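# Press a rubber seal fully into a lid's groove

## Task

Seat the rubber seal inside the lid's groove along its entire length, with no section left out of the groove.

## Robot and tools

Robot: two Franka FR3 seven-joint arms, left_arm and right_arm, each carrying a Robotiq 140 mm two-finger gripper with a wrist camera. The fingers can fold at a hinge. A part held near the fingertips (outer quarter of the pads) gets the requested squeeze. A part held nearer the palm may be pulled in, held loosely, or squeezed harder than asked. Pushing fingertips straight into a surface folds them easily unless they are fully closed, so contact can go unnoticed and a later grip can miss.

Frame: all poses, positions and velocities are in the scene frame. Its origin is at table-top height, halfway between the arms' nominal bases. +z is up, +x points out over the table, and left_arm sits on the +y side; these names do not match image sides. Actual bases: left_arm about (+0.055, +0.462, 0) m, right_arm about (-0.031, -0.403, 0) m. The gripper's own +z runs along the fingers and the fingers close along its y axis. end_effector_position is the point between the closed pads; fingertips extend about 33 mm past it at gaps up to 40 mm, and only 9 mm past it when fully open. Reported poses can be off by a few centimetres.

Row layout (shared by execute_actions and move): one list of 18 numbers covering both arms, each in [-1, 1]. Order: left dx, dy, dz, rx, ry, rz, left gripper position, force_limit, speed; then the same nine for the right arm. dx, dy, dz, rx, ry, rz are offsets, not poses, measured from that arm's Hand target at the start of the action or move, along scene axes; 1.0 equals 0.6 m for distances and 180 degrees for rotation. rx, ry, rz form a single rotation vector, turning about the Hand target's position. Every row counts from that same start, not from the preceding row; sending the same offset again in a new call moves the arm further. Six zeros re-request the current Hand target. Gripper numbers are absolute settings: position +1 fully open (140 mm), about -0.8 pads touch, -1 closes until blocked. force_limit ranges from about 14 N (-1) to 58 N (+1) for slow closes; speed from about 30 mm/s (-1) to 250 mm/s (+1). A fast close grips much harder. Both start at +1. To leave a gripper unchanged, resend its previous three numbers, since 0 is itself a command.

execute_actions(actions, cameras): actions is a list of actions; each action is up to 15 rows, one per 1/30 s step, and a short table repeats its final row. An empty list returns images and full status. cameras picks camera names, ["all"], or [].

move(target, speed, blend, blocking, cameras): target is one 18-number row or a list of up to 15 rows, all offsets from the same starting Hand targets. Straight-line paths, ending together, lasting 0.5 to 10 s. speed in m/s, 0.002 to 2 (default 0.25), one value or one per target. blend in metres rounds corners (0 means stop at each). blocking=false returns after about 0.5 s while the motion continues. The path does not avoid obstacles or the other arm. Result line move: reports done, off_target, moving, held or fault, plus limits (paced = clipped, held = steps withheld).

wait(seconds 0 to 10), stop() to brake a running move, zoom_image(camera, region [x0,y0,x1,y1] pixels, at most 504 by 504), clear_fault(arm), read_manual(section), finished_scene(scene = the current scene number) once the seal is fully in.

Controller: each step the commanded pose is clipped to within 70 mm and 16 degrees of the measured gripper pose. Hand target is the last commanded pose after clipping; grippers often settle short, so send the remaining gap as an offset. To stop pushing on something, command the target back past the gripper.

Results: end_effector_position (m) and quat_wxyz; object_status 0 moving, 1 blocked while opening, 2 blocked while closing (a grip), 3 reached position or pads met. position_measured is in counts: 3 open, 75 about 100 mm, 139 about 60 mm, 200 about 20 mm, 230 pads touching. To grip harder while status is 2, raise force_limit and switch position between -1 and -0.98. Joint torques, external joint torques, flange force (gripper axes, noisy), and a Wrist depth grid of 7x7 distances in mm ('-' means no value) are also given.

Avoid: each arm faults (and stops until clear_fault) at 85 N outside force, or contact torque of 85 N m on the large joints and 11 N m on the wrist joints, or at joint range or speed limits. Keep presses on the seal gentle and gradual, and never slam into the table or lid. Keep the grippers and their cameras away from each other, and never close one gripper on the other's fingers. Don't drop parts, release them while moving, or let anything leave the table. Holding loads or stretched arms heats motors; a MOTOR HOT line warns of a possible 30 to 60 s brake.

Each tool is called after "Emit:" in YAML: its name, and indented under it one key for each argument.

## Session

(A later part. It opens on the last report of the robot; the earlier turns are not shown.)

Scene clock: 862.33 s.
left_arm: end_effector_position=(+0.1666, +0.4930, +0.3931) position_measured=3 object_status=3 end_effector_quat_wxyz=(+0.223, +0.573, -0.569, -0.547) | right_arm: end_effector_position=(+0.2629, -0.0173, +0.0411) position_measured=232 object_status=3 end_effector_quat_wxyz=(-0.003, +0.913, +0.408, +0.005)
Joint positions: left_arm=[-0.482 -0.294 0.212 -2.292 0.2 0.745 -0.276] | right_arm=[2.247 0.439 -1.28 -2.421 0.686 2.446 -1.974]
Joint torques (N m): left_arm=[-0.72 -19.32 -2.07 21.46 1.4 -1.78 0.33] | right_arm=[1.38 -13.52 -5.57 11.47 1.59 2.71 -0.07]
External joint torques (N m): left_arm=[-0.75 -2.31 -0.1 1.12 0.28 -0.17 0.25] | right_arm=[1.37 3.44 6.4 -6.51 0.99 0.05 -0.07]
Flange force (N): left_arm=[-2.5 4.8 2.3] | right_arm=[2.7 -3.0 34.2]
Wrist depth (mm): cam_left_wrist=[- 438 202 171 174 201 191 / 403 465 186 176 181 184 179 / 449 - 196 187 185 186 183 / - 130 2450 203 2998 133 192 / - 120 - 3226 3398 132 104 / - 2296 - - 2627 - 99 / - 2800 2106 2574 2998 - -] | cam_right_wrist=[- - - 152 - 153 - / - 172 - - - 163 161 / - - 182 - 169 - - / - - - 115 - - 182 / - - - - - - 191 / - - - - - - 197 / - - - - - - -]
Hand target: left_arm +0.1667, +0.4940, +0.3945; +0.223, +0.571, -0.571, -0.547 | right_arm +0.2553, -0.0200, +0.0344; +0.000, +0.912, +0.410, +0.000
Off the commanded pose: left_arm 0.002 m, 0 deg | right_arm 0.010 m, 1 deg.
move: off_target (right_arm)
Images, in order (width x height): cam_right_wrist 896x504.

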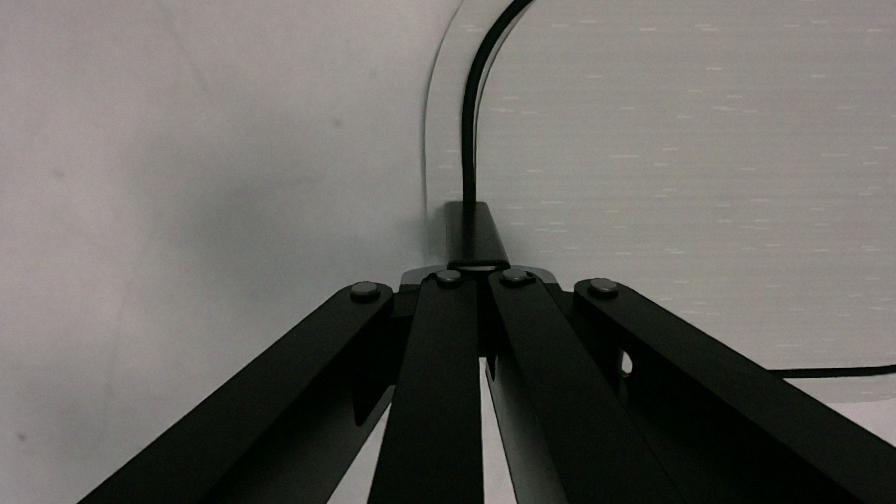

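Emit:
move:
  target:
    - [0,0,0,0,0,0,1,1,1,0.0115,0.0047,0.0185,0,0,0,-1,-0.5,-0.5]
    - [0,0,0,0,0,0,1,1,1,0.0203,0.0167,0.0185,0,0,0,-1,-0.5,-0.5]
    - [0,0,0,0,0,0,1,1,1,0.0203,0.0167,0.0118,0,0,0,-1,-0.5,-0.5]
    - [0,0,0,0,0,0,1,1,1,0.0242,0.0135,0.0098,0,0,0,-1,-0.5,-0.5]
    - [0,0,0,0,0,0,1,1,1,0.012,0.0093,0,0,0,0,-1,-0.5,-0.5]
  speed: [0.1,0.1,0.06,0.05,0.05]
  blend: [0.003,0.002,0.001,0.001,0]
  cameras: ["cam_right_wrist"]

Emit:
zoom_image:
  camera: "cam_right_wrist"
  region: [340, 0, 620, 260]

Scene clock: 865.10 s.
left_arm: end_effector_position=(+0.1666, +0.4930, +0.3931) position_measured=3 object_status=3 end_effector_quat_wxyz=(+0.223, +0.573, -0.569, -0.547) | right_arm: end_effector_position=(+0.2700, -0.0114, +0.0412) position_measured=232 object_status=3 end_effector_quat_wxyz=(-0.003, +0.914, +0.406, +0.006)
Joint positions: left_arm=[-0.482 -0.294 0.212 -2.292 0.2 0.745 -0.276] | right_arm=[2.2 0.45 -1.244 -2.392 0.688 2.437 -1.974]
Joint torques (N m): left_arm=[-0.68 -19.33 -2.06 21.45 1.4 -1.78 0.3] | right_arm=[1.29 -15 -6.06 12.04 1.21 2.71 -0.26]
External joint torques (N m): left_arm=[-0.68 -2.25 -0.06 1.08 0.29 -0.18 0.23] | right_arm=[1.3 3.44 6.24 -6.05 0.61 0.04 -0.26]
Flange force (N): left_arm=[-2.5 4.7 2.3] | right_arm=[2.2 -2.3 31.2]
Wrist depth (mm): cam_left_wrist=[374 418 232 171 175 216 - / 386 481 185 176 181 184 178 / - - 196 186 186 186 182 / - 130 2800 204 209 133 192 / - 130 3589 2998 5309 124 104 / - 2360 3353 3921 3398 2711 99 / - 2235 2655 2574 3034 3070 -] | cam_right_wrist=[- - - - 153 155 - / - - - 160 - - - / - - - 166 - - 170 / - - - 112 175 - - / - - - - - - - / - - - - - - - / - - - - - - -]
Hand target: left_arm +0.1667, +0.4940, +0.3945; +0.223, +0.571, -0.571, -0.547 | right_arm +0.2625, -0.0144, +0.0344; +0.000, +0.912, +0.410, +0.000
Off the commanded pose: left_arm 0.002 m, 0 deg | right_arm 0.010 m, 1 deg.
move: off_target (right_arm)
Images, in order (width x height): cam_right_wrist 896x504.

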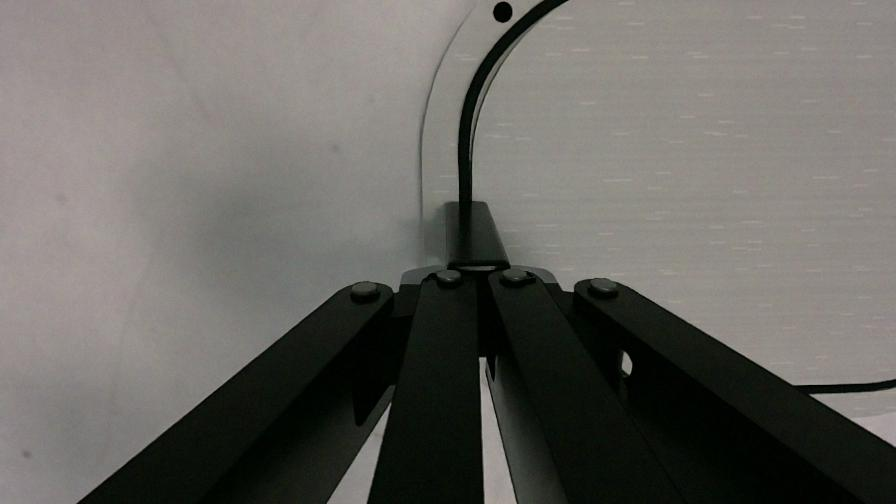

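Scaled by 1.800 from the camera's 896x504 image, which has a finer 1280x720 frame.

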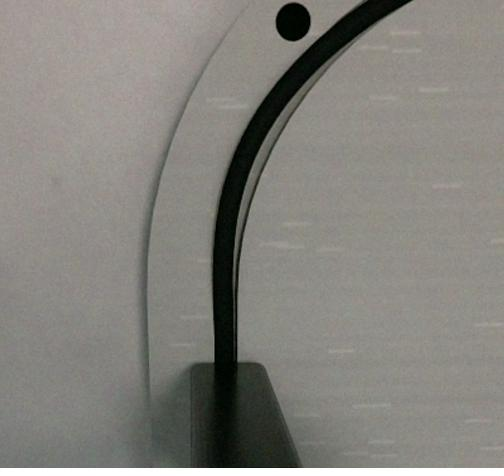

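Emit:
move:
  target:
    - [0,0,0,0,0,0,1,1,1,0.0113,0.0052,0.0185,0,0,0,-1,-0.5,-0.5]
    - [0,0,0,0,0,0,1,1,1,0.0182,0.019,0.0185,0,0,0,-1,-0.5,-0.5]
    - [0,0,0,0,0,0,1,1,1,0.0182,0.019,0.0118,0,0,0,-1,-0.5,-0.5]
    - [0,0,0,0,0,0,1,1,1,0.022,0.0158,0.0098,0,0,0,-1,-0.5,-0.5]
    - [0,0,0,0,0,0,1,1,1,0.01,0.0112,0,0,0,0,-1,-0.5,-0.5]
  speed: [0.1,0.1,0.06,0.05,0.05]
  blend: [0.003,0.002,0.001,0.001,0]
  cameras: ["cam_right_wrist"]

Emit:
zoom_image:
  camera: "cam_right_wrist"
  region: [340, 0, 620, 260]

Scene clock: 867.87 s.
left_arm: end_effector_position=(+0.1666, +0.4930, +0.3931) position_measured=3 object_status=3 end_effector_quat_wxyz=(+0.223, +0.573, -0.569, -0.547) | right_arm: end_effector_position=(+0.2758, -0.0045, +0.0412) position_measured=232 object_status=3 end_effector_quat_wxyz=(-0.003, +0.914, +0.407, +0.006)
Joint positions: left_arm=[-0.482 -0.294 0.212 -2.292 0.2 0.745 -0.276] | right_arm=[2.158 0.462 -1.21 -2.362 0.689 2.427 -1.974]
Joint torques (N m): left_arm=[-0.69 -19.32 -2.06 21.45 1.39 -1.79 0.31] | right_arm=[1.18 -15.55 -6.7 11.9 1.1 2.52 -0.29]
External joint torques (N m): left_arm=[-0.72 -2.26 -0.1 1.11 0.28 -0.17 0.23] | right_arm=[1.09 4.31 5.81 -6.26 0.49 -0.15 -0.29]
Flange force (N): left_arm=[-2.4 4.7 2.2] | right_arm=[1.6 -1.7 29.3]
Wrist depth (mm): cam_left_wrist=[364 509 237 171 176 204 195 / 425 521 193 175 181 184 178 / 418 - 196 186 185 186 183 / - 130 2682 210 3589 132 192 / - 120 - 2523 - 123 104 / - 2382 - - - - 99 / - 2160 - - 2863 2770 -] | cam_right_wrist=[- - - - 155 156 - / - - - 157 161 163 - / - - - - 171 169 172 / - - 191 111 - - - / - - - - - - - / - - - - - - - / - - - - - - -]
Hand target: left_arm +0.1667, +0.4940, +0.3945; +0.223, +0.571, -0.571, -0.547 | right_arm +0.2685, -0.0077, +0.0344; +0.000, +0.912, +0.410, +0.000
Off the commanded pose: left_arm 0.002 m, 0 deg | right_arm 0.010 m, 1 deg.
move: off_target (right_arm)
Images, in order (width x height): cam_right_wrist 896x504.

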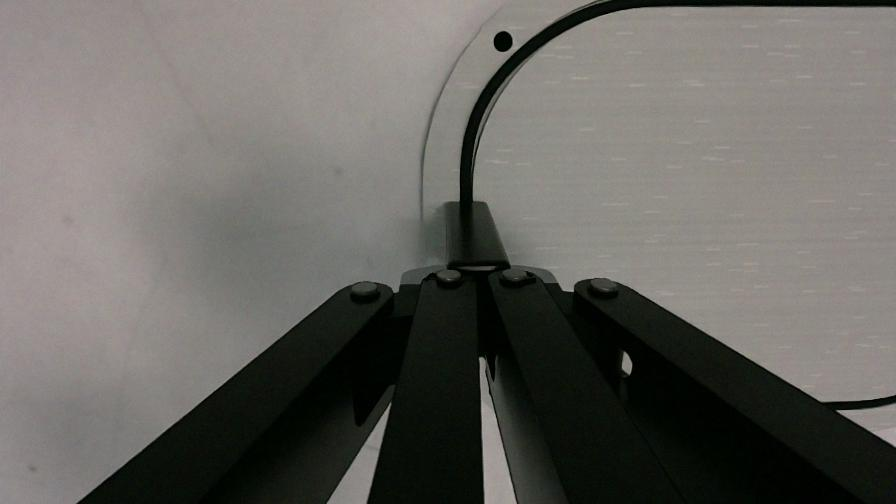

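Scaled by 1.800 from the camera's 896x504 image, which has a finer 1280x720 frame.

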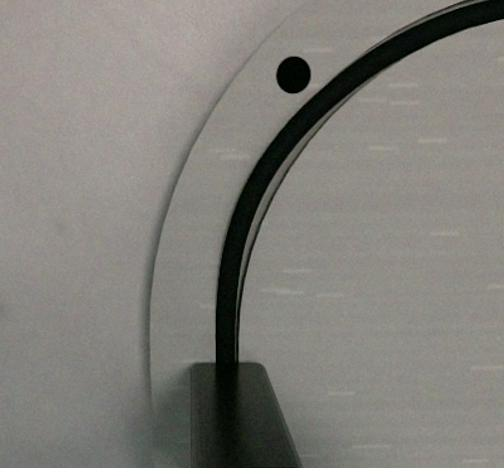

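Emit:
move:
  target:
    - [0,0,0,0,0,0,1,1,1,0.011,0.0055,0.0185,0,0,0,-1,-0.5,-0.5]
    - [0,0,0,0,0,0,1,1,1,0.02,0.0218,0.0185,0,0,-0.0111,-1,-0.5,-0.5]
    - [0,0,0,0,0,0,1,1,1,0.02,0.0218,0.0118,0,0,-0.0111,-1,-0.5,-0.5]
    - [0,0,0,0,0,0,1,1,1,0.0238,0.0187,0.0098,0,0,-0.0111,-1,-0.5,-0.5]
    - [0,0,0,0,0,0,1,1,1,0.0122,0.0137,0,0,0,-0.0111,-1,-0.5,-0.5]
  speed: [0.1,0.1,0.06,0.05,0.05]
  blend: [0.003,0.002,0.001,0.001,0]
  cameras: ["cam_right_wrist"]

Emit:
zoom_image:
  camera: "cam_right_wrist"
  region: [340, 0, 620, 260]

Scene clock: 871.10 s.
left_arm: end_effector_position=(+0.1666, +0.4930, +0.3931) position_measured=3 object_status=3 end_effector_quat_wxyz=(+0.223, +0.573, -0.569, -0.547) | right_arm: end_effector_position=(+0.2832, +0.0038, +0.0412) position_measured=232 object_status=3 end_effector_quat_wxyz=(-0.003, +0.918, +0.396, +0.006)
Joint positions: left_arm=[-0.482 -0.294 0.212 -2.292 0.2 0.745 -0.276] | right_arm=[2.118 0.492 -1.182 -2.322 0.705 2.405 -1.96]
Joint torques (N m): left_arm=[-0.69 -19.34 -2.08 21.43 1.39 -1.78 0.32] | right_arm=[1.96 -17.21 -7.46 11.89 1.66 2.42 0.19]
External joint torques (N m): left_arm=[-0.72 -2.4 -0.11 1.14 0.28 -0.18 0.24] | right_arm=[1.83 4.41 5.83 -6.33 1.04 -0.26 0.19]
Flange force (N): left_arm=[-2.5 5.0 2.4] | right_arm=[-2.9 -3.7 25.4]
Wrist depth (mm): cam_left_wrist=[378 408 202 171 176 198 - / - 482 185 176 181 184 178 / 414 2089 199 186 186 186 183 / - 130 2627 204 - 132 192 / - 130 2998 2740 - - 104 / - 104 2929 - - - 99 / - 2178 2498 2235 2740 2800 -] | cam_right_wrist=[- - - 161 - - 156 / - - 175 159 163 - - / - - - 167 - - 170 / - - - 118 - 175 - / - - - - - 182 188 / - - - - - - - / - - - - - - -]
Hand target: left_arm +0.1667, +0.4940, +0.3945; +0.223, +0.571, -0.571, -0.547 | right_arm +0.2759, +0.0005, +0.0344; +0.000, +0.919, +0.394, +0.000
Off the commanded pose: left_arm 0.002 m, 0 deg | right_arm 0.010 m, 1 deg.
move: off_target (right_arm)
Images, in order (width x height): cam_right_wrist 896x504.

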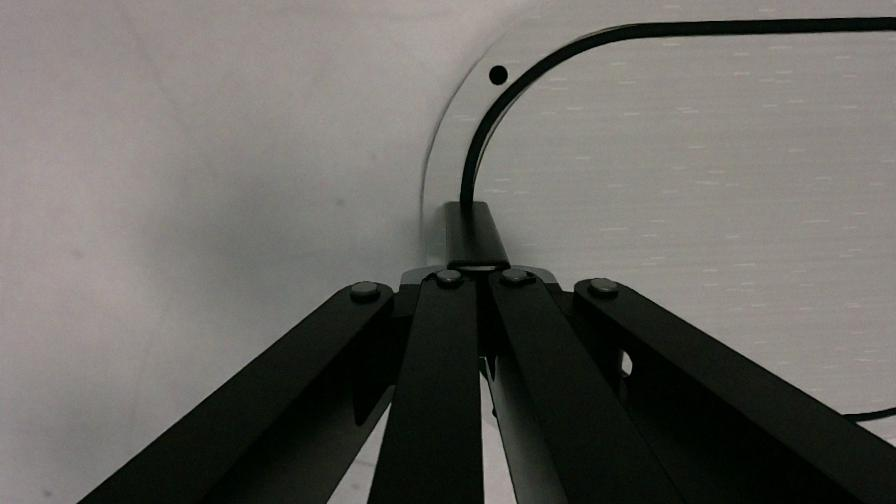

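Scaled by 1.800 from the camera's 896x504 image, which has a finer 1280x720 frame.

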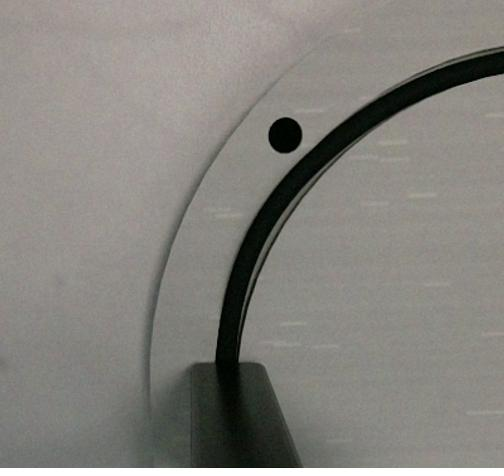

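Emit:
move:
  target:
    - [0,0,0,0,0,0,1,1,1,0.011,0.0057,0.0185,0,0,0,-1,-0.5,-0.5]
    - [0,0,0,0,0,0,1,1,1,0.0213,0.0213,0.0185,0,0,-0.0278,-1,-0.5,-0.5]
    - [0,0,0,0,0,0,1,1,1,0.0213,0.0213,0.0118,0,0,-0.0278,-1,-0.5,-0.5]
    - [0,0,0,0,0,0,1,1,1,0.024,0.0185,0.0098,0,0,-0.0278,-1,-0.5,-0.5]
    - [0,0,0,0,0,0,1,1,1,0.0125,0.0133,0,0,0,-0.0278,-1,-0.5,-0.5]
  speed: [0.1,0.1,0.06,0.05,0.05]
  blend: [0.003,0.002,0.001,0.001,0]
  cameras: ["cam_right_wrist"]

Emit:
zoom_image:
  camera: "cam_right_wrist"
  region: [340, 0, 620, 260]

Scene clock: 874.23 s.
left_arm: end_effector_position=(+0.1666, +0.4930, +0.3931) position_measured=3 object_status=3 end_effector_quat_wxyz=(+0.223, +0.573, -0.569, -0.547) | right_arm: end_effector_position=(+0.2910, +0.0114, +0.0413) position_measured=232 object_status=3 end_effector_quat_wxyz=(-0.003, +0.934, +0.357, +0.006)
Joint positions: left_arm=[-0.482 -0.294 0.212 -2.292 0.2 0.745 -0.276] | right_arm=[2.097 0.539 -1.175 -2.28 0.743 2.372 -1.898]
Joint velocities: left_arm=[within noise] | right_arm=[0.001 -0.001 0 -0.001 0 0.002 0.007]
Joint torques (N m): left_arm=[-0.71 -19.33 -2.04 21.48 1.39 -1.78 0.32] | right_arm=[2.06 -19.03 -8.64 12.61 1.7 2.29 0.22]
External joint torques (N m): left_arm=[-0.7 -2.33 -0.02 1.11 0.28 -0.18 0.24] | right_arm=[2.12 4.07 6.13 -5.37 1.06 -0.4 0.22]
Flange force (N): left_arm=[-2.6 4.8 2.4] | right_arm=[-2.7 -4.1 22.8]
Wrist depth (mm): cam_left_wrist=[- 442 232 171 175 214 1991 / 381 508 193 175 181 184 178 / - 577 197 186 186 186 183 / - 130 2711 204 - 133 193 / - 130 2474 3070 4178 132 105 / - 2474 - 2998 3070 3353 99 / - 2427 2896 2770 2770 2963 -] | cam_right_wrist=[- - - - 154 153 152 / - - - 167 161 161 161 / - - - 169 170 169 171 / - - - 118 175 - - / - - - - - - - / - - - - - - - / - - - - - - -]
Hand target: left_arm +0.1667, +0.4940, +0.3945; +0.223, +0.571, -0.571, -0.547 | right_arm +0.2834, +0.0085, +0.0344; +0.000, +0.936, +0.353, +0.000
Off the commanded pose: left_arm 0.002 m, 0 deg | right_arm 0.011 m, 1 deg.
move: off_target (right_arm)
Images, in order (width x height): cam_right_wrist 896x504.

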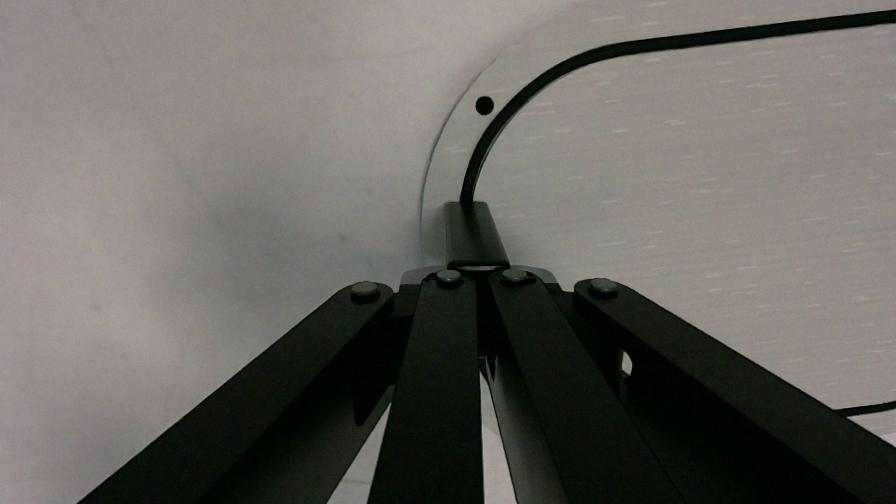

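Scaled by 1.800 from the camera's 896x504 image, which has a finer 1280x720 frame.

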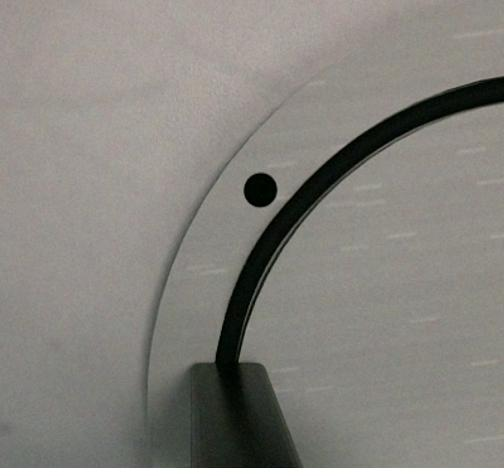

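Emit:
move:
  target:
    - [0,0,0,0,0,0,1,1,1,0.0115,0.005,0.0185,0,0,0,-1,-0.5,-0.5]
    - [0,0,0,0,0,0,1,1,1,0.0223,0.0202,0.0185,0,0,-0.0556,-1,-0.5,-0.5]
    - [0,0,0,0,0,0,1,1,1,0.0223,0.0202,0.0118,0,0,-0.0556,-1,-0.5,-0.5]
    - [0,0,0,0,0,0,1,1,1,0.0245,0.017,0.0098,0,0,-0.0556,-1,-0.5,-0.5]
    - [0,0,0,0,0,0,1,1,1,0.0127,0.0125,0,0,0,-0.0556,-1,-0.5,-0.5]
  speed: [0.1,0.1,0.06,0.05,0.05]
  blend: [0.003,0.002,0.001,0.001,0]
  cameras: ["cam_right_wrist"]

Emit:
zoom_image:
  camera: "cam_right_wrist"
  region: [340, 0, 620, 260]

Scene clock: 878.23 s.
left_arm: end_effector_position=(+0.1666, +0.4930, +0.3931) position_measured=3 object_status=3 end_effector_quat_wxyz=(+0.223, +0.573, -0.569, -0.547) | right_arm: end_effector_position=(+0.2982, +0.0190, +0.0416) position_measured=232 object_status=3 end_effector_quat_wxyz=(-0.003, +0.962, +0.274, +0.006)
Joint positions: left_arm=[-0.482 -0.294 0.212 -2.292 0.2 0.745 -0.276] | right_arm=[2.095 0.608 -1.191 -2.236 0.807 2.322 -1.762]
Joint velocities: left_arm=[within noise] | right_arm=[-0.001 0 0 0.001 0 0.001 0.006]
Joint torques (N m): left_arm=[-0.75 -19.32 -2.06 21.44 1.39 -1.79 0.31] | right_arm=[1.62 -19.96 -10.42 12.34 1.68 2.3 0.35]
External joint torques (N m): left_arm=[-0.83 -2.24 -0.15 1.07 0.27 -0.18 0.23] | right_arm=[1.62 4.42 6.31 -5.22 1.01 -0.41 0.35]
Flange force (N): left_arm=[-2.2 4.8 2.2] | right_arm=[-2.4 -3.1 22.7]
Wrist depth (mm): cam_left_wrist=[365 456 203 171 178 203 - / 376 - 188 176 181 184 178 / 439 2055 200 186 185 186 183 / 448 130 2627 207 - 141 192 / - 130 2998 3185 - - 104 / - 104 3146 2929 3034 - 99 / - - 2740 - 2832 3444 -] | cam_right_wrist=[- - 161 - 155 152 - / - - - - 157 163 - / - - - 165 - 168 - / - - - 112 175 - - / - - - - - - 188 / - - - - - - 196 / - - - - - - -]
Hand target: left_arm +0.1667, +0.4940, +0.3945; +0.223, +0.571, -0.571, -0.547 | right_arm +0.2910, +0.0160, +0.0344; +0.000, +0.963, +0.270, +0.000
Off the commanded pose: left_arm 0.002 m, 0 deg | right_arm 0.011 m, 1 deg.
move: off_target (right_arm)
Images, in order (width x height): cam_right_wrist 896x504.

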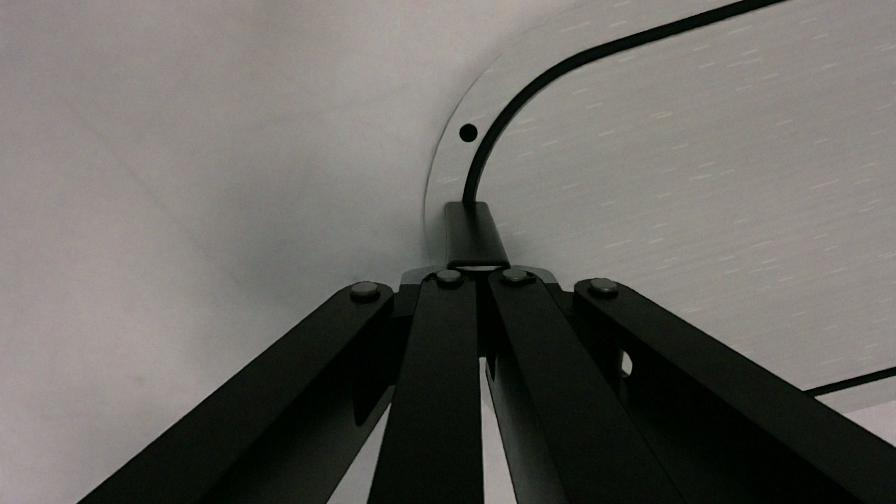

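Scaled by 1.800 from the camera's 896x504 image, which has a finer 1280x720 frame.

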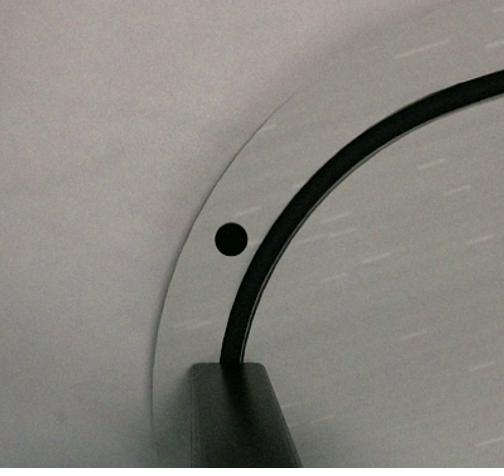

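Emit:
move:
  target:
    - [0,0,0,0,0,0,1,1,1,0.0108,0.0052,0.0185,0,0,0,-1,-0.5,-0.5]
    - [0,0,0,0,0,0,1,1,1,0.0248,0.0173,0.0185,0,0,-0.0556,-1,-0.5,-0.5]
    - [0,0,0,0,0,0,1,1,1,0.0248,0.0173,0.0118,0,0,-0.0556,-1,-0.5,-0.5]
    - [0,0,0,0,0,0,1,1,1,0.0262,0.0137,0.0098,0,0,-0.0556,-1,-0.5,-0.5]
    - [0,0,0,0,0,0,1,1,1,0.0152,0.0092,0,0,0,-0.0556,-1,-0.5,-0.5]
  speed: [0.1,0.1,0.06,0.05,0.05]
  blend: [0.003,0.002,0.001,0.001,0]
  cameras: ["cam_right_wrist"]

Emit:
zoom_image:
  camera: "cam_right_wrist"
  region: [340, 0, 620, 260]

Scene clock: 881.83 s.
left_arm: end_effector_position=(+0.1666, +0.4930, +0.3931) position_measured=3 object_status=3 end_effector_quat_wxyz=(+0.223, +0.573, -0.569, -0.547) | right_arm: end_effector_position=(+0.3070, +0.0247, +0.0419) position_measured=232 object_status=3 end_effector_quat_wxyz=(-0.004, +0.982, +0.189, +0.006)
Joint positions: left_arm=[-0.482 -0.294 0.212 -2.292 0.2 0.745 -0.276] | right_arm=[2.086 0.673 -1.208 -2.194 0.864 2.273 -1.623]
Joint velocities: left_arm=[within noise] | right_arm=[0.001 -0.001 0 -0.001 -0.001 0.001 0.004]
Joint torques (N m): left_arm=[-0.66 -19.32 -2.02 21.45 1.39 -1.79 0.3] | right_arm=[1.23 -21.04 -12.23 11.67 1.58 2.31 0.25]
External joint torques (N m): left_arm=[-0.65 -2.33 -0.01 1.09 0.28 -0.18 0.22] | right_arm=[1.32 4.5 6.43 -5.28 0.89 -0.41 0.25]
Flange force (N): left_arm=[-2.5 4.8 2.5] | right_arm=[-3.4 -1.5 21.8]
Wrist depth (mm): cam_left_wrist=[- 430 201 171 178 213 - / 385 - 186 175 181 184 178 / - 2072 199 186 186 186 183 / - 130 2574 206 211 133 193 / - 130 2963 2863 3693 132 104 / - 2382 - 3070 2682 - 99 / - 2427 2523 2770 2197 - -] | cam_right_wrist=[- - - - 152 - 154 / 173 - - - - - - / - - - 166 170 - - / - - - 119 172 - - / 199 - - - - 186 188 / 209 - - - - - - / - - - - - - -]
Hand target: left_arm +0.1667, +0.4940, +0.3945; +0.223, +0.571, -0.571, -0.547 | right_arm +0.3001, +0.0215, +0.0344; +0.000, +0.983, +0.185, +0.000
Off the commanded pose: left_arm 0.002 m, 0 deg | right_arm 0.011 m, 1 deg.
move: off_target (right_arm)
Images, in order (width x height): cam_right_wrist 896x504.

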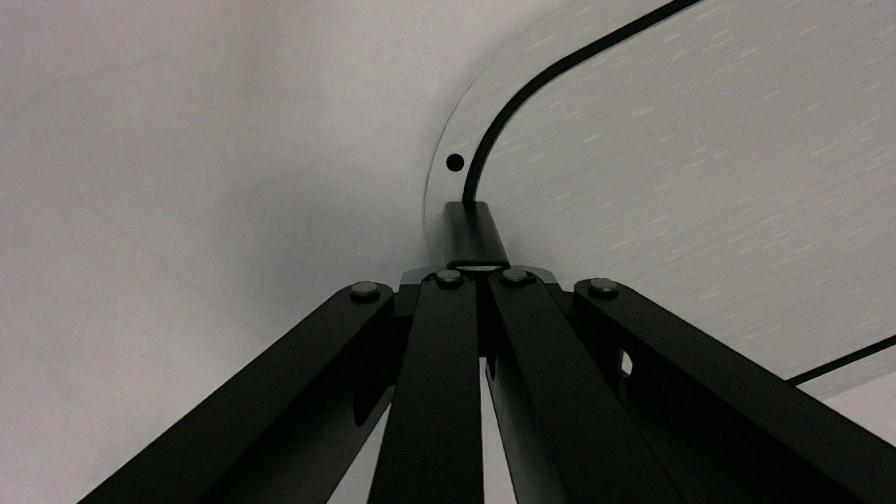

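Scaled by 1.800 from the camera's 896x504 image, which has a finer 1280x720 frame.

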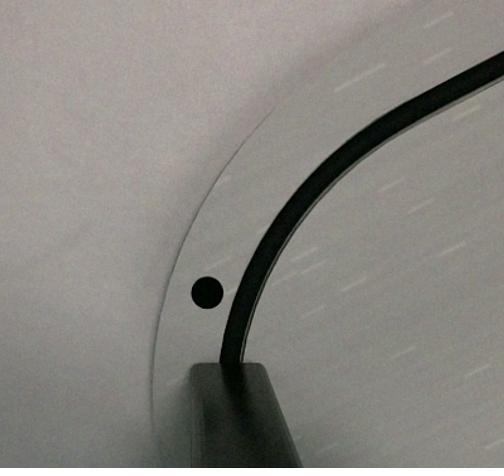

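Emit:
move:
  target:
    - [0,0,0,0,0,0,1,1,1,0.0105,0.0055,0.0193,0,0,0,-1,-0.5,-0.5]
    - [0,0,0,0,0,0,1,1,1,0.0262,0.0142,0.0193,0,0,-0.0556,-1,-0.5,-0.5]
    - [0,0,0,0,0,0,1,1,1,0.0262,0.0142,0.0123,0,0,-0.0556,-1,-0.5,-0.5]
    - [0,0,0,0,0,0,1,1,1,0.0268,0.0112,0.0107,0,0,-0.0556,-1,-0.5,-0.5]
    - [0,0,0,0,0,0,1,1,1,0.0157,0.006,-0.0017,0,0,-0.0556,-1,-0.5,-0.5]
  speed: [0.1,0.1,0.06,0.05,0.05]
  blend: [0.003,0.002,0.001,0.001,0]
  cameras: ["cam_right_wrist"]

Emit:
zoom_image:
  camera: "cam_right_wrist"
  region: [340, 0, 620, 260]

Scene clock: 885.73 s.
left_arm: end_effector_position=(+0.1666, +0.4930, +0.3931) position_measured=3 object_status=3 end_effector_quat_wxyz=(+0.223, +0.573, -0.569, -0.547) | right_arm: end_effector_position=(+0.3166, +0.0281, +0.0420) position_measured=232 object_status=3 end_effector_quat_wxyz=(-0.005, +0.995, +0.103, +0.006)
Joint positions: left_arm=[-0.482 -0.294 0.212 -2.292 0.2 0.745 -0.276] | right_arm=[2.074 0.734 -1.225 -2.157 0.915 2.226 -1.483]
Joint velocities: left_arm=[within noise] | right_arm=[0 -0.001 0 0 0 0.002 0.005]
Joint torques (N m): left_arm=[-0.7 -19.33 -2.07 21.44 1.39 -1.8 0.33] | right_arm=[1.06 -21.19 -12.56 10.78 1.73 2.52 0.25]
External joint torques (N m): left_arm=[-0.67 -2.34 -0.05 1.11 0.29 -0.19 0.25] | right_arm=[1.01 5.36 7.63 -5.59 1.03 -0.17 0.25]
Flange force (N): left_arm=[-2.6 4.8 2.4] | right_arm=[-2.4 -1.1 25.7]
Wrist depth (mm): cam_left_wrist=[- 451 203 170 177 215 1847 / 408 474 194 176 181 184 178 / 400 1960 199 187 186 186 183 / - 130 2711 206 - 133 192 / - 130 3226 3185 - - 104 / - 2523 - 2896 3070 - 99 / - 2255 - - 2896 - -] | cam_right_wrist=[- - - - 153 - - / 172 - - - - 164 161 / - - - 167 168 168 - / - 188 - 118 175 177 179 / - - - - - - 185 / - - - - - - 208 / - - - - - - -]
Hand target: left_arm +0.1667, +0.4940, +0.3945; +0.223, +0.571, -0.571, -0.547 | right_arm +0.3095, +0.0251, +0.0334; +0.000, +0.995, +0.099, +0.000
Off the commanded pose: left_arm 0.002 m, 0 deg | right_arm 0.012 m, 1 deg.
move: off_target (right_arm)
Images, in order (width x height): cam_right_wrist 896x504.

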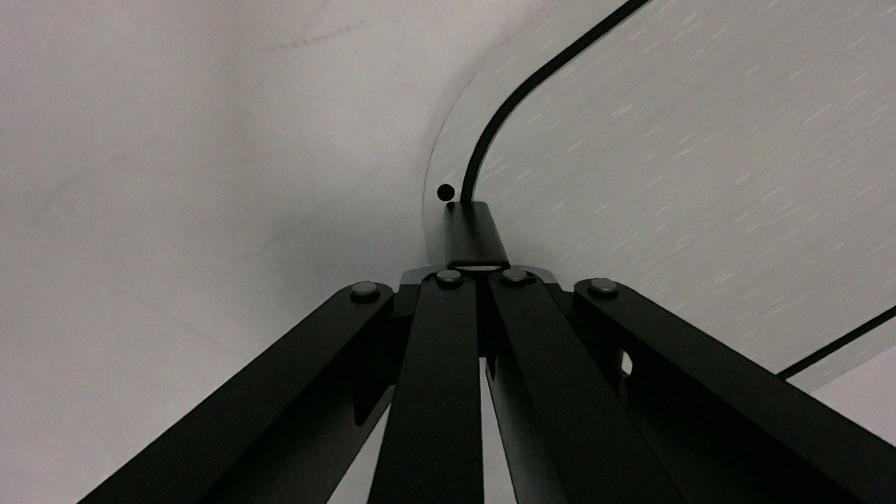

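Scaled by 1.800 from the camera's 896x504 image, which has a finer 1280x720 frame.

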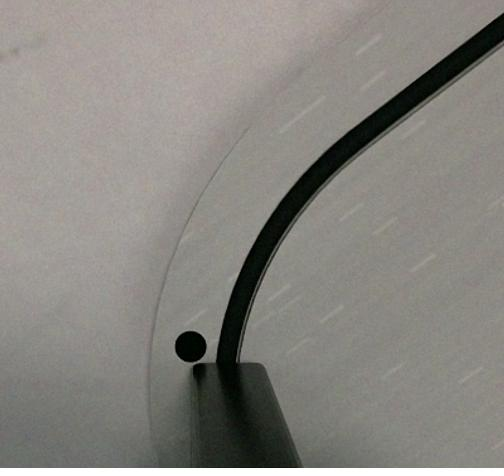

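Emit:
move:
  target:
    - [0,0,0,0,0,0,1,1,1,0.0112,0.005,0.03,0,0,0,-1,-0.5,-0.5]
    - [0,0,0,0,0,0,1,1,1,-0.06,-0.03,0.12,0,0,0.12,-1,-0.5,-0.5]
  speed: [0.1,0.2]
  blend: [0.005,0]
  cameras: ["cam_right_wrist","cam_high"]

Emit:
zoom_image:
  camera: "cam_right_wrist"
  region: [380, 0, 640, 240]

Scene clock: 889.20 s.
left_arm: end_effector_position=(+0.1666, +0.4930, +0.3931) position_measured=3 object_status=3 end_effector_quat_wxyz=(+0.223, +0.573, -0.569, -0.547) | right_arm: end_effector_position=(+0.2728, +0.0079, +0.1052) position_measured=232 object_status=3 end_effector_quat_wxyz=(-0.001, +0.960, +0.279, -0.001)
Joint positions: left_arm=[-0.482 -0.294 0.212 -2.292 0.2 0.745 -0.276] | right_arm=[2.38 0.524 -1.486 -2.288 0.676 2.214 -1.678]
Joint velocities: left_arm=[within noise] | right_arm=[0 0 -0.001 0 -0.001 0 -0.004]
Joint torques (N m): left_arm=[-0.73 -19.32 -2.08 21.46 1.39 -1.79 0.34] | right_arm=[1.45 -15.19 -15.62 18.97 0.14 2.88 -0.41]
External joint torques (N m): left_arm=[-0.7 -2.35 -0.05 1.16 0.29 -0.18 0.26] | right_arm=[1.3 -0.45 -0.37 -0.58 -0.57 0.23 -0.41]
Flange force (N): left_arm=[-2.6 4.9 2.3] | right_arm=[-10.9 2.6 -5.0]
Wrist depth (mm): cam_left_wrist=[367 421 204 170 177 2089 2124 / - - 186 175 181 184 178 / - 1644 200 186 185 186 182 / - 130 2498 210 208 133 192 / - 130 2197 2998 - 124 104 / - 2474 2832 - - - 99 / - 2523 2404 - - - -] | cam_right_wrist=[- - - - - - - / - - - - - 220 225 / - 239 - 242 - - - / - - 259 127 247 249 - / 272 - - - - 254 272 / - - - - - - - / - - - - - - -]
Hand target: left_arm +0.1667, +0.4940, +0.3945; +0.223, +0.571, -0.571, -0.547 | right_arm +0.2735, +0.0071, +0.1054; +0.000, +0.959, +0.284, +0.000
Off the commanded pose: left_arm 0.002 m, 0 deg | right_arm 0.001 m, 1 deg.
move: done
Images, in order (width x height): cam_high 896x504, cam_right_wrist 896x504.

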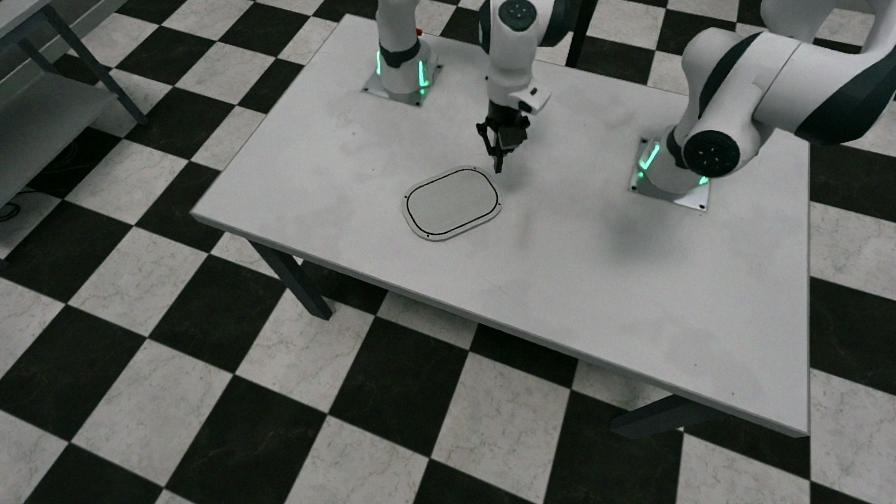

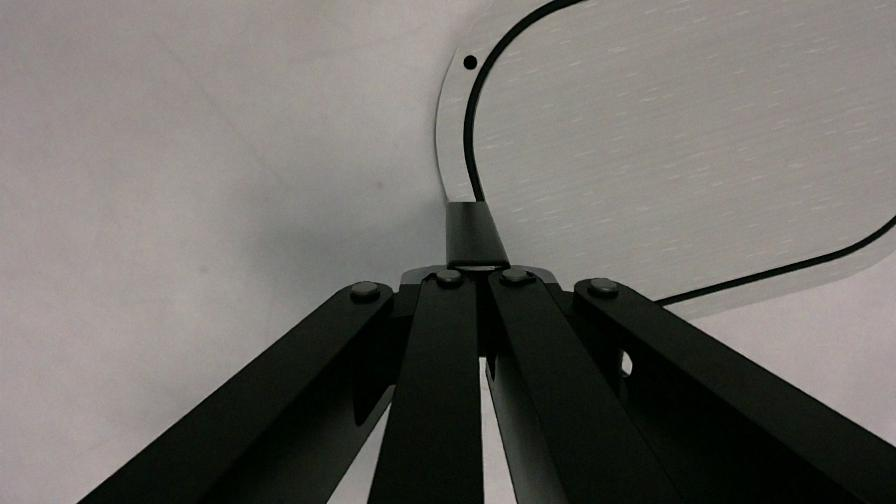

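Scaled by 1.938 from the camera's 896x504 image, which has a finer 1280x720 frame.

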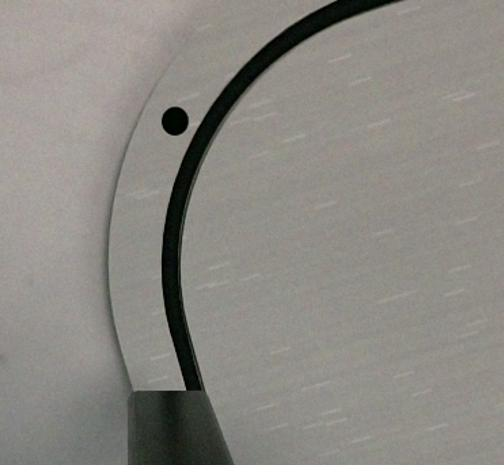

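Emit:
zoom_image:
  camera: "cam_high"
  region: [390, 155, 520, 250]

Scaled by 3.877 from the camera's 896x504 image, which has a finer 1280x720 frame.

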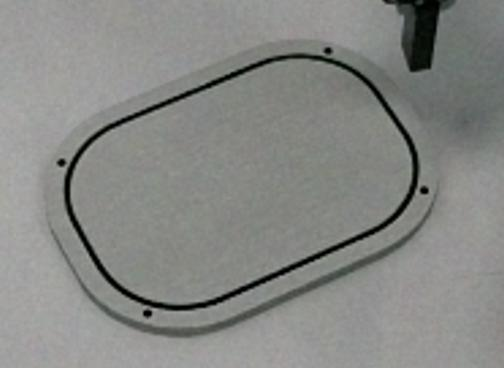

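Emit:
move:
  target:
    - [0,0,0,0,0,0,1,1,1,0.0213,-0.0348,-0.0973,0,0,0.0861,-1,-0.5,-0.5]
    - [0,0,0,0,0,0,1,1,1,0.0092,-0.0402,-0.1183,0,0,0.0861,-1,-0.5,-0.5]
  speed: [0.15,0.04]
  blend: [0,0]
  cameras: ["cam_right_wrist"]

Emit:
zoom_image:
  camera: "cam_right_wrist"
  region: [260, 0, 540, 260]

Scene clock: 894.73 s.
left_arm: end_effector_position=(+0.1666, +0.4930, +0.3931) position_measured=3 object_status=3 end_effector_quat_wxyz=(+0.223, +0.573, -0.569, -0.547) | right_arm: end_effector_position=(+0.2829, -0.0145, +0.0408) position_measured=232 object_status=3 end_effector_quat_wxyz=(-0.003, +0.914, +0.406, +0.001)
Joint positions: left_arm=[-0.482 -0.294 0.212 -2.292 0.2 0.745 -0.276] | right_arm=[2.129 0.45 -1.207 -2.366 0.674 2.424 -1.99]
Joint velocities: left_arm=[within noise] | right_arm=[-0.002 0.002 0.002 0 0.001 0.003 -0.002]
Joint torques (N m): left_arm=[-0.67 -19.32 -2.07 21.42 1.38 -1.78 0.3] | right_arm=[0.27 -14.77 -5.71 12.6 1.72 3.69 -0.67]
External joint torques (N m): left_arm=[-0.65 -2.27 -0.05 1.07 0.27 -0.17 0.22] | right_arm=[0.37 5.04 6.65 -5.68 1.11 1.03 -0.67]
Flange force (N): left_arm=[-2.4 4.7 2.4] | right_arm=[10.7 0.2 41.8]
Wrist depth (mm): cam_left_wrist=[399 430 236 171 178 200 1975 / - 501 186 175 181 184 179 / - 564 198 187 185 186 183 / - 130 2548 206 229 133 193 / - 130 2498 2863 3921 124 104 / - 2474 2574 3748 3108 - 99 / - 2216 2275 2039 3861 - -] | cam_right_wrist=[162 163 - 153 - - 153 / - - - 160 160 - 160 / - - - 166 - 169 - / - - - 112 175 - - / - 195 - - - - 188 / - - - - - - - / - - - - - - -]
Hand target: left_arm +0.1667, +0.4940, +0.3945; +0.223, +0.571, -0.571, -0.547 | right_arm +0.2790, -0.0170, +0.0344; +0.000, +0.912, +0.410, +0.000
Off the commanded pose: left_arm 0.002 m, 0 deg | right_arm 0.008 m, 1 deg.
move: off_target (right_arm)
Images, in order (width x height): cam_right_wrist 896x504.

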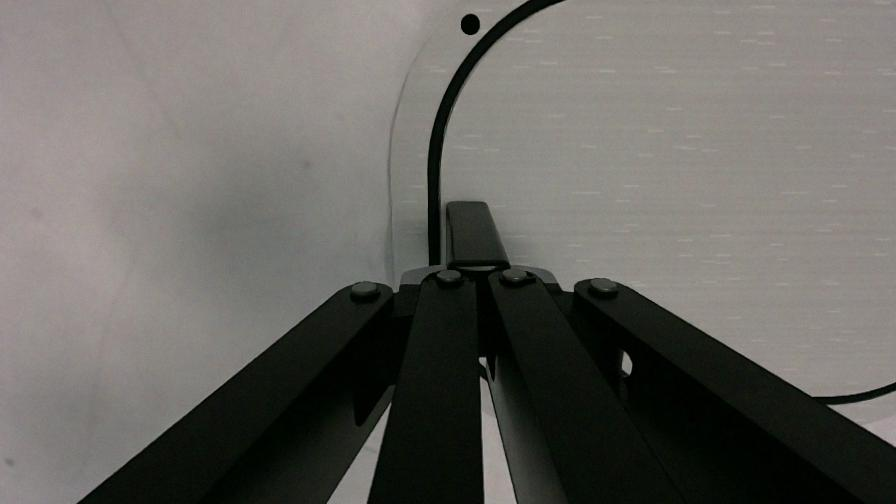

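Scaled by 1.800 from the camera's 896x504 image, which has a finer 1280x720 frame.

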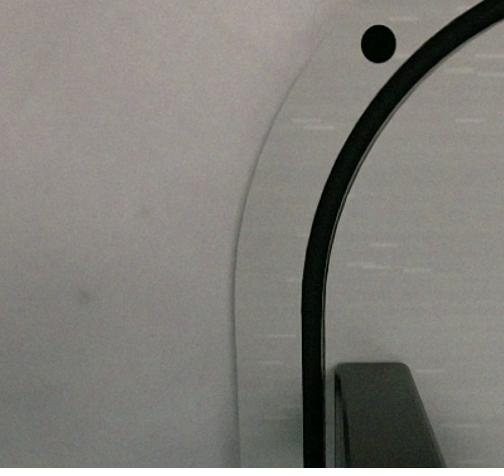

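Emit:
move:
  target:
    - [0,0,0,0,0,0,1,1,1,0.0067,0.0042,0.02,0,0,0,-1,-0.5,-0.5]
    - [0,0,0,0,0,0,1,1,1,0.0675,0.0523,0.021,0,0,-0.2033,-1,-0.5,-0.5]
    - [0,0,0,0,0,0,1,1,1,0.0553,0.0467,-0.0017,0,0,-0.2033,-1,-0.5,-0.5]
  speed: [0.1,0.2,0.04]
  blend: [0.003,0,0]
  cameras: ["cam_right_wrist"]

Emit:
zoom_image:
  camera: "cam_right_wrist"
  region: [260, 0, 540, 260]

Scene clock: 899.83 s.
left_arm: end_effector_position=(+0.1666, +0.4930, +0.3931) position_measured=3 object_status=3 end_effector_quat_wxyz=(+0.223, +0.573, -0.569, -0.547) | right_arm: end_effector_position=(+0.3169, +0.0114, +0.0416) position_measured=232 object_status=3 end_effector_quat_wxyz=(-0.003, +0.995, +0.103, +0.000)
Joint positions: left_arm=[-0.482 -0.294 0.212 -2.292 0.2 0.745 -0.276] | right_arm=[2.082 0.716 -1.244 -2.192 0.909 2.229 -1.508]
Joint velocities: left_arm=[within noise] | right_arm=[-0.001 -0.002 0.001 -0.003 0.004 0.002 0]
Joint torques (N m): left_arm=[-0.69 -19.33 -2.08 21.44 1.39 -1.78 0.3] | right_arm=[0.9 -19.44 -10.51 11.48 2.65 3.96 -0.1]
External joint torques (N m): left_arm=[-0.69 -2.36 -0.08 1.13 0.27 -0.17 0.22] | right_arm=[1.02 5.84 9.38 -4.88 1.95 1.28 -0.1]
Flange force (N): left_arm=[-2.5 4.9 2.4] | right_arm=[2.6 -4.1 36.3]
Wrist depth (mm): cam_left_wrist=[- 445 244 171 176 214 1960 / - 530 193 175 181 184 178 / - 2141 199 187 185 186 183 / - 130 2770 206 3146 133 192 / - 130 - 2711 3804 124 104 / - 104 3108 2929 3146 - 99 / - 2338 2627 - 2574 3267 -] | cam_right_wrist=[- - - 152 - - - / - - - 157 - 162 159 / - - - 164 - - 166 / - - - 118 - - - / - - - - - - - / - - - - - - - / - - - - - - -]
Hand target: left_arm +0.1667, +0.4940, +0.3945; +0.223, +0.571, -0.571, -0.547 | right_arm +0.3122, +0.0110, +0.0334; +0.000, +0.995, +0.103, +0.000
Off the commanded pose: left_arm 0.002 m, 0 deg | right_arm 0.009 m, 0 deg.
move: off_target (right_arm)
Images, in order (width x height): cam_right_wrist 896x504.

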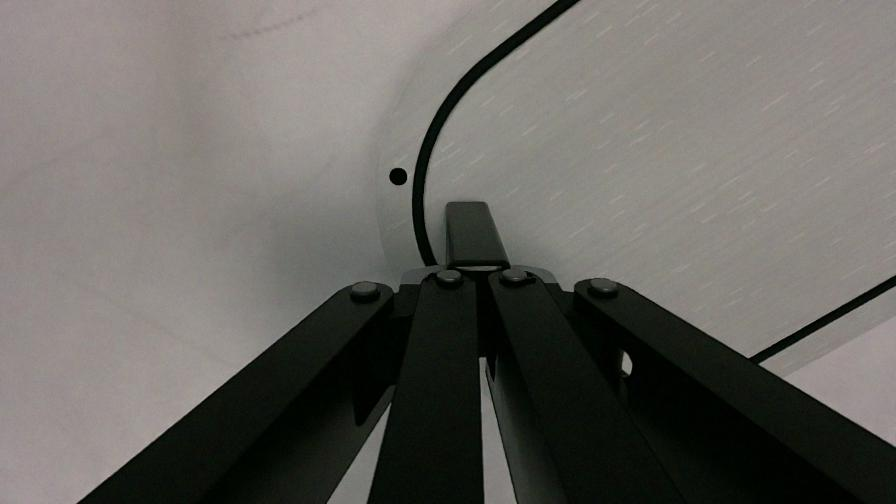

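Scaled by 1.800 from the camera's 896x504 image, which has a finer 1280x720 frame.

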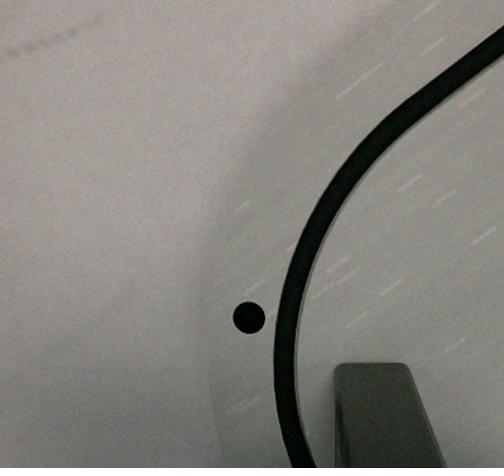

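Emit:
move:
  target:
    - [0,0,0,0,0,0,1,1,1,0.0072,0.0008,0.021,0,0,0,-1,-0.5,-0.5]
    - [0,0,0,0,0,0,1,1,1,0.0265,0.0337,0.021,0,0,-0.0667,-1,-0.5,-0.5]
    - [0,0,0,0,0,0,1,1,1,0.0255,0.0333,0.0152,0,0,-0.0667,-1,-0.5,-0.5]
    - [0,0,0,0,0,0,1,1,1,0.0155,0.0282,0,0,0,-0.0667,-1,-0.5,-0.5]
    - [0,0,0,0,0,0,1,1,1,0.0265,0.0337,0.021,0,0,-0.0667,-1,-0.5,-0.5]
    - [0,0,0,0,0,0,1,1,1,0.0475,0.0345,0.021,0,0,-0.1389,-1,-0.5,-0.5]
    - [0,0,0,0,0,0,1,1,1,0.0463,0.0342,0.0152,0,0,-0.1389,-1,-0.5,-0.5]
    - [0,0,0,0,0,0,1,1,1,0.0365,0.029,0,0,0,-0.1389,-1,-0.5,-0.5]
  speed: [0.1,0.15,0.08,0.05,0.1,0.12,0.08,0.05]
  blend: [0.003,0.002,0.001,0.001,0.003,0.002,0.001,0]
  cameras: ["cam_right_wrist"]

Emit:
zoom_image:
  camera: "cam_right_wrist"
  region: [340, 0, 620, 260]

Scene clock: 908.43 s.
left_arm: end_effector_position=(+0.1666, +0.4930, +0.3931) position_measured=3 object_status=3 end_effector_quat_wxyz=(+0.223, +0.573, -0.569, -0.547) | right_arm: end_effector_position=(+0.3406, +0.0305, +0.0426) position_measured=232 object_status=3 end_effector_quat_wxyz=(-0.005, +0.994, -0.110, +0.004)
Joint positions: left_arm=[-0.482 -0.294 0.212 -2.292 0.2 0.745 -0.276] | right_arm=[2.041 0.869 -1.273 -2.08 1.022 2.118 -1.129]
Joint velocities: left_arm=[within noise] | right_arm=[0.001 -0.001 0 0.001 0 0 0.006]
Joint torques (N m): left_arm=[-0.7 -19.33 -2.04 21.46 1.39 -1.79 0.31] | right_arm=[0.97 -22.69 -15.47 10.43 1.88 2.66 0.21]
External joint torques (N m): left_arm=[-0.76 -2.3 -0.1 1.08 0.27 -0.18 0.23] | right_arm=[0.85 5.85 8.22 -4.29 1.15 -0.03 0.21]
Flange force (N): left_arm=[-2.4 4.8 2.4] | right_arm=[-1.3 -1.8 25.1]
Wrist depth (mm): cam_left_wrist=[356 - 204 171 177 202 2106 / - - 187 175 181 183 179 / - 525 200 187 185 186 183 / - 130 2574 207 2832 133 192 / - 130 - 2896 3108 132 104 / - 2450 2770 - - - - / - - 1991 - 4045 - -] | cam_right_wrist=[- - - 161 153 152 152 / - - - 157 159 160 159 / - - - 167 - 170 - / - - - 118 - - 178 / - 203 - - - - 184 / - - - - - - - / - - - - - - -]
Hand target: left_arm +0.1667, +0.4940, +0.3945; +0.223, +0.571, -0.571, -0.547 | right_arm +0.3341, +0.0284, +0.0334; +0.000, +0.993, -0.115, +0.000
Off the commanded pose: left_arm 0.002 m, 0 deg | right_arm 0.011 m, 1 deg.
move: off_target (right_arm); blend cut to 0.0018 m at target 2, 0.0018 m at target 6
Images, in order (width x height): cam_right_wrist 896x504.

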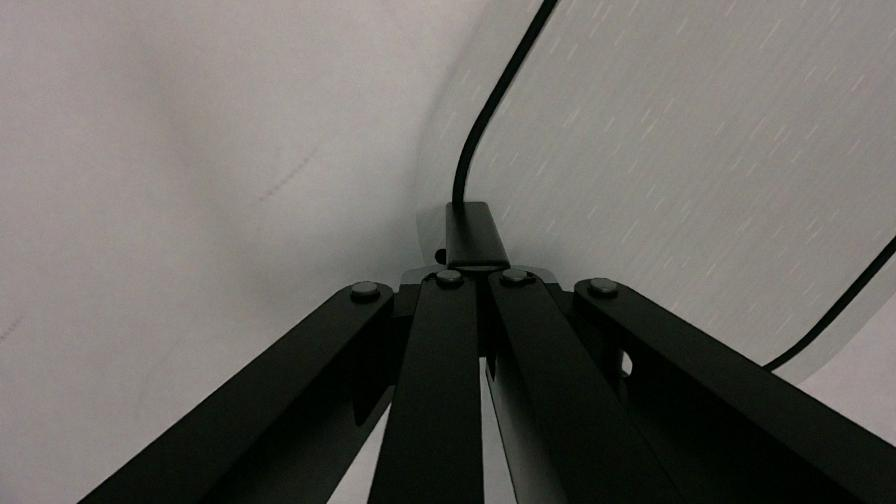

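Scaled by 1.800 from the camera's 896x504 image, which has a finer 1280x720 frame.

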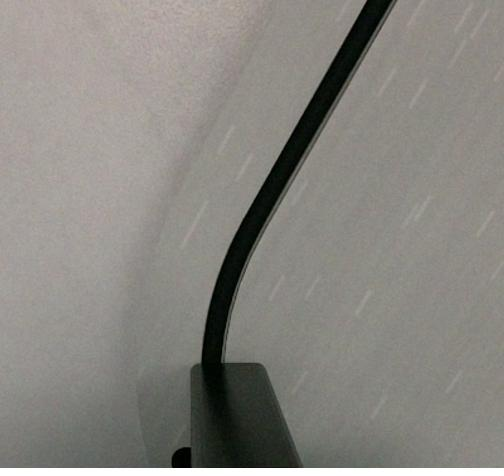

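Emit:
move:
  target:
    - [0,0,0,0,0,0,1,1,1,0.0098,0.0035,0.0218,0,0,0,-1,-0.5,-0.5]
    - [0,0,0,0,0,0,1,1,1,0.0355,0.0028,0.0218,0,0,-0.0711,-1,-0.5,-0.5]
    - [0,0,0,0,0,0,1,1,1,0.0355,0.0028,0.016,0,0,-0.0711,-1,-0.5,-0.5]
    - [0,0,0,0,0,0,1,1,1,0.0257,-0.0005,0.001,0,0,-0.0711,-1,-0.5,-0.5]
    - [0,0,0,0,0,0,1,1,1,0.0355,0.0028,0.0218,0,0,-0.0711,-1,-0.5,-0.5]
    - [0,0,0,0,0,0,1,1,1,0.066,-0.0128,0.0218,0,0,-0.1411,-1,-0.5,-0.5]
    - [0,0,0,0,0,0,1,1,1,0.066,-0.0128,0.016,0,0,-0.1411,-1,-0.5,-0.5]
    - [0,0,0,0,0,0,1,1,1,0.0562,-0.0162,0.001,0,0,-0.1411,-1,-0.5,-0.5]
  speed: [0.1,0.15,0.08,0.05,0.1,0.15,0.08,0.05]
  blend: [0.003,0.002,0.001,0.001,0.003,0.002,0.001,0]
  cameras: ["cam_right_wrist"]

Emit:
zoom_image:
  camera: "cam_right_wrist"
  region: [340, 0, 620, 260]

Scene clock: 914.57 s.
left_arm: end_effector_position=(+0.1666, +0.4930, +0.3931) position_measured=3 object_status=3 end_effector_quat_wxyz=(+0.223, +0.573, -0.569, -0.547) | right_arm: end_effector_position=(+0.3743, +0.0195, +0.0431) position_measured=232 object_status=3 end_effector_quat_wxyz=(-0.005, +0.945, -0.326, +0.004)
Joint positions: left_arm=[-0.482 -0.294 0.212 -2.292 0.2 0.745 -0.276] | right_arm=[1.974 0.975 -1.312 -2.017 1.098 2.03 -0.762]
Joint velocities: left_arm=[within noise] | right_arm=[0.001 0 0.001 0.001 0 0 0.005]
Joint torques (N m): left_arm=[-0.69 -19.37 -2.04 21.46 1.39 -1.79 0.31] | right_arm=[1.16 -24.9 -17.88 9.8 1.9 2.56 0.32]
External joint torques (N m): left_arm=[-0.75 -2.3 -0.1 1.08 0.26 -0.17 0.23] | right_arm=[1.18 5.32 8.41 -3.33 1.17 -0.14 0.32]
Flange force (N): left_arm=[-2.3 4.8 2.4] | right_arm=[-2.7 -0.5 22.4]
Wrist depth (mm): cam_left_wrist=[360 445 237 171 174 197 185 / - - 192 176 181 184 178 / - 1916 199 187 186 187 183 / - 130 2655 206 217 141 193 / - 120 2963 2863 3921 - 104 / - 2360 2600 2832 3108 - 99 / - 2275 2317 - 2711 2600 -] | cam_right_wrist=[- - - 152 152 153 153 / - - - 160 - 158 - / - - - - - 169 - / - - - 112 - 178 - / - - - - - - - / - - - - - - - / - - - - - - -]
Hand target: left_arm +0.1667, +0.4940, +0.3945; +0.223, +0.571, -0.571, -0.547 | right_arm +0.3678, +0.0187, +0.0340; +0.000, +0.944, -0.330, +0.000
Off the commanded pose: left_arm 0.002 m, 0 deg | right_arm 0.011 m, 1 deg.
move: off_target (right_arm); blend cut to 0.0017 m at target 2, 0.0017 m at target 6
Images, in order (width x height): cam_right_wrist 896x504.

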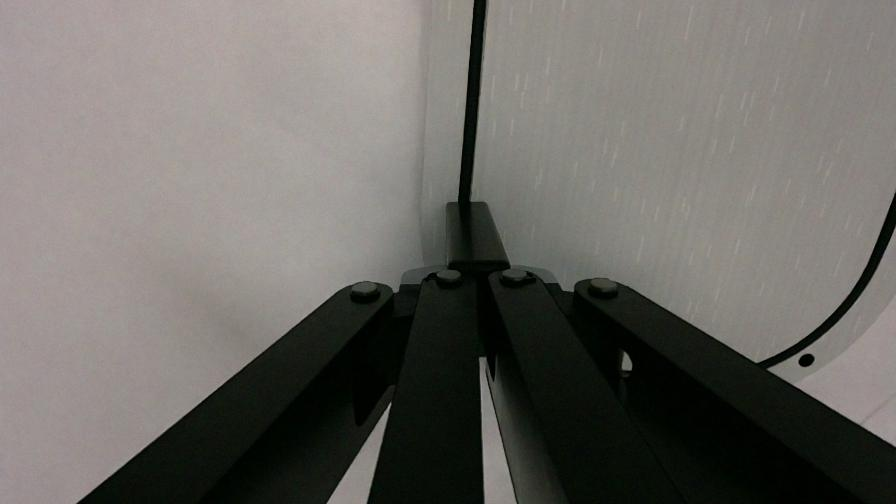

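Scaled by 1.800 from the camera's 896x504 image, which has a finer 1280x720 frame.

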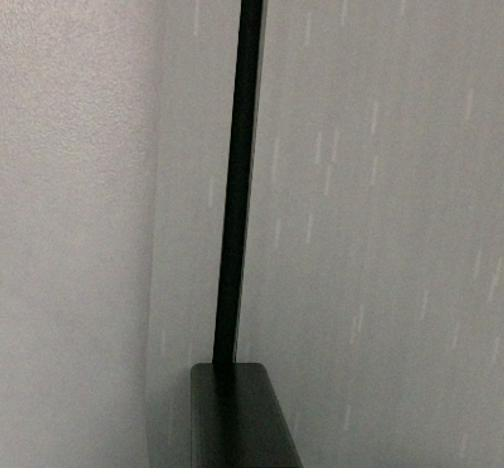

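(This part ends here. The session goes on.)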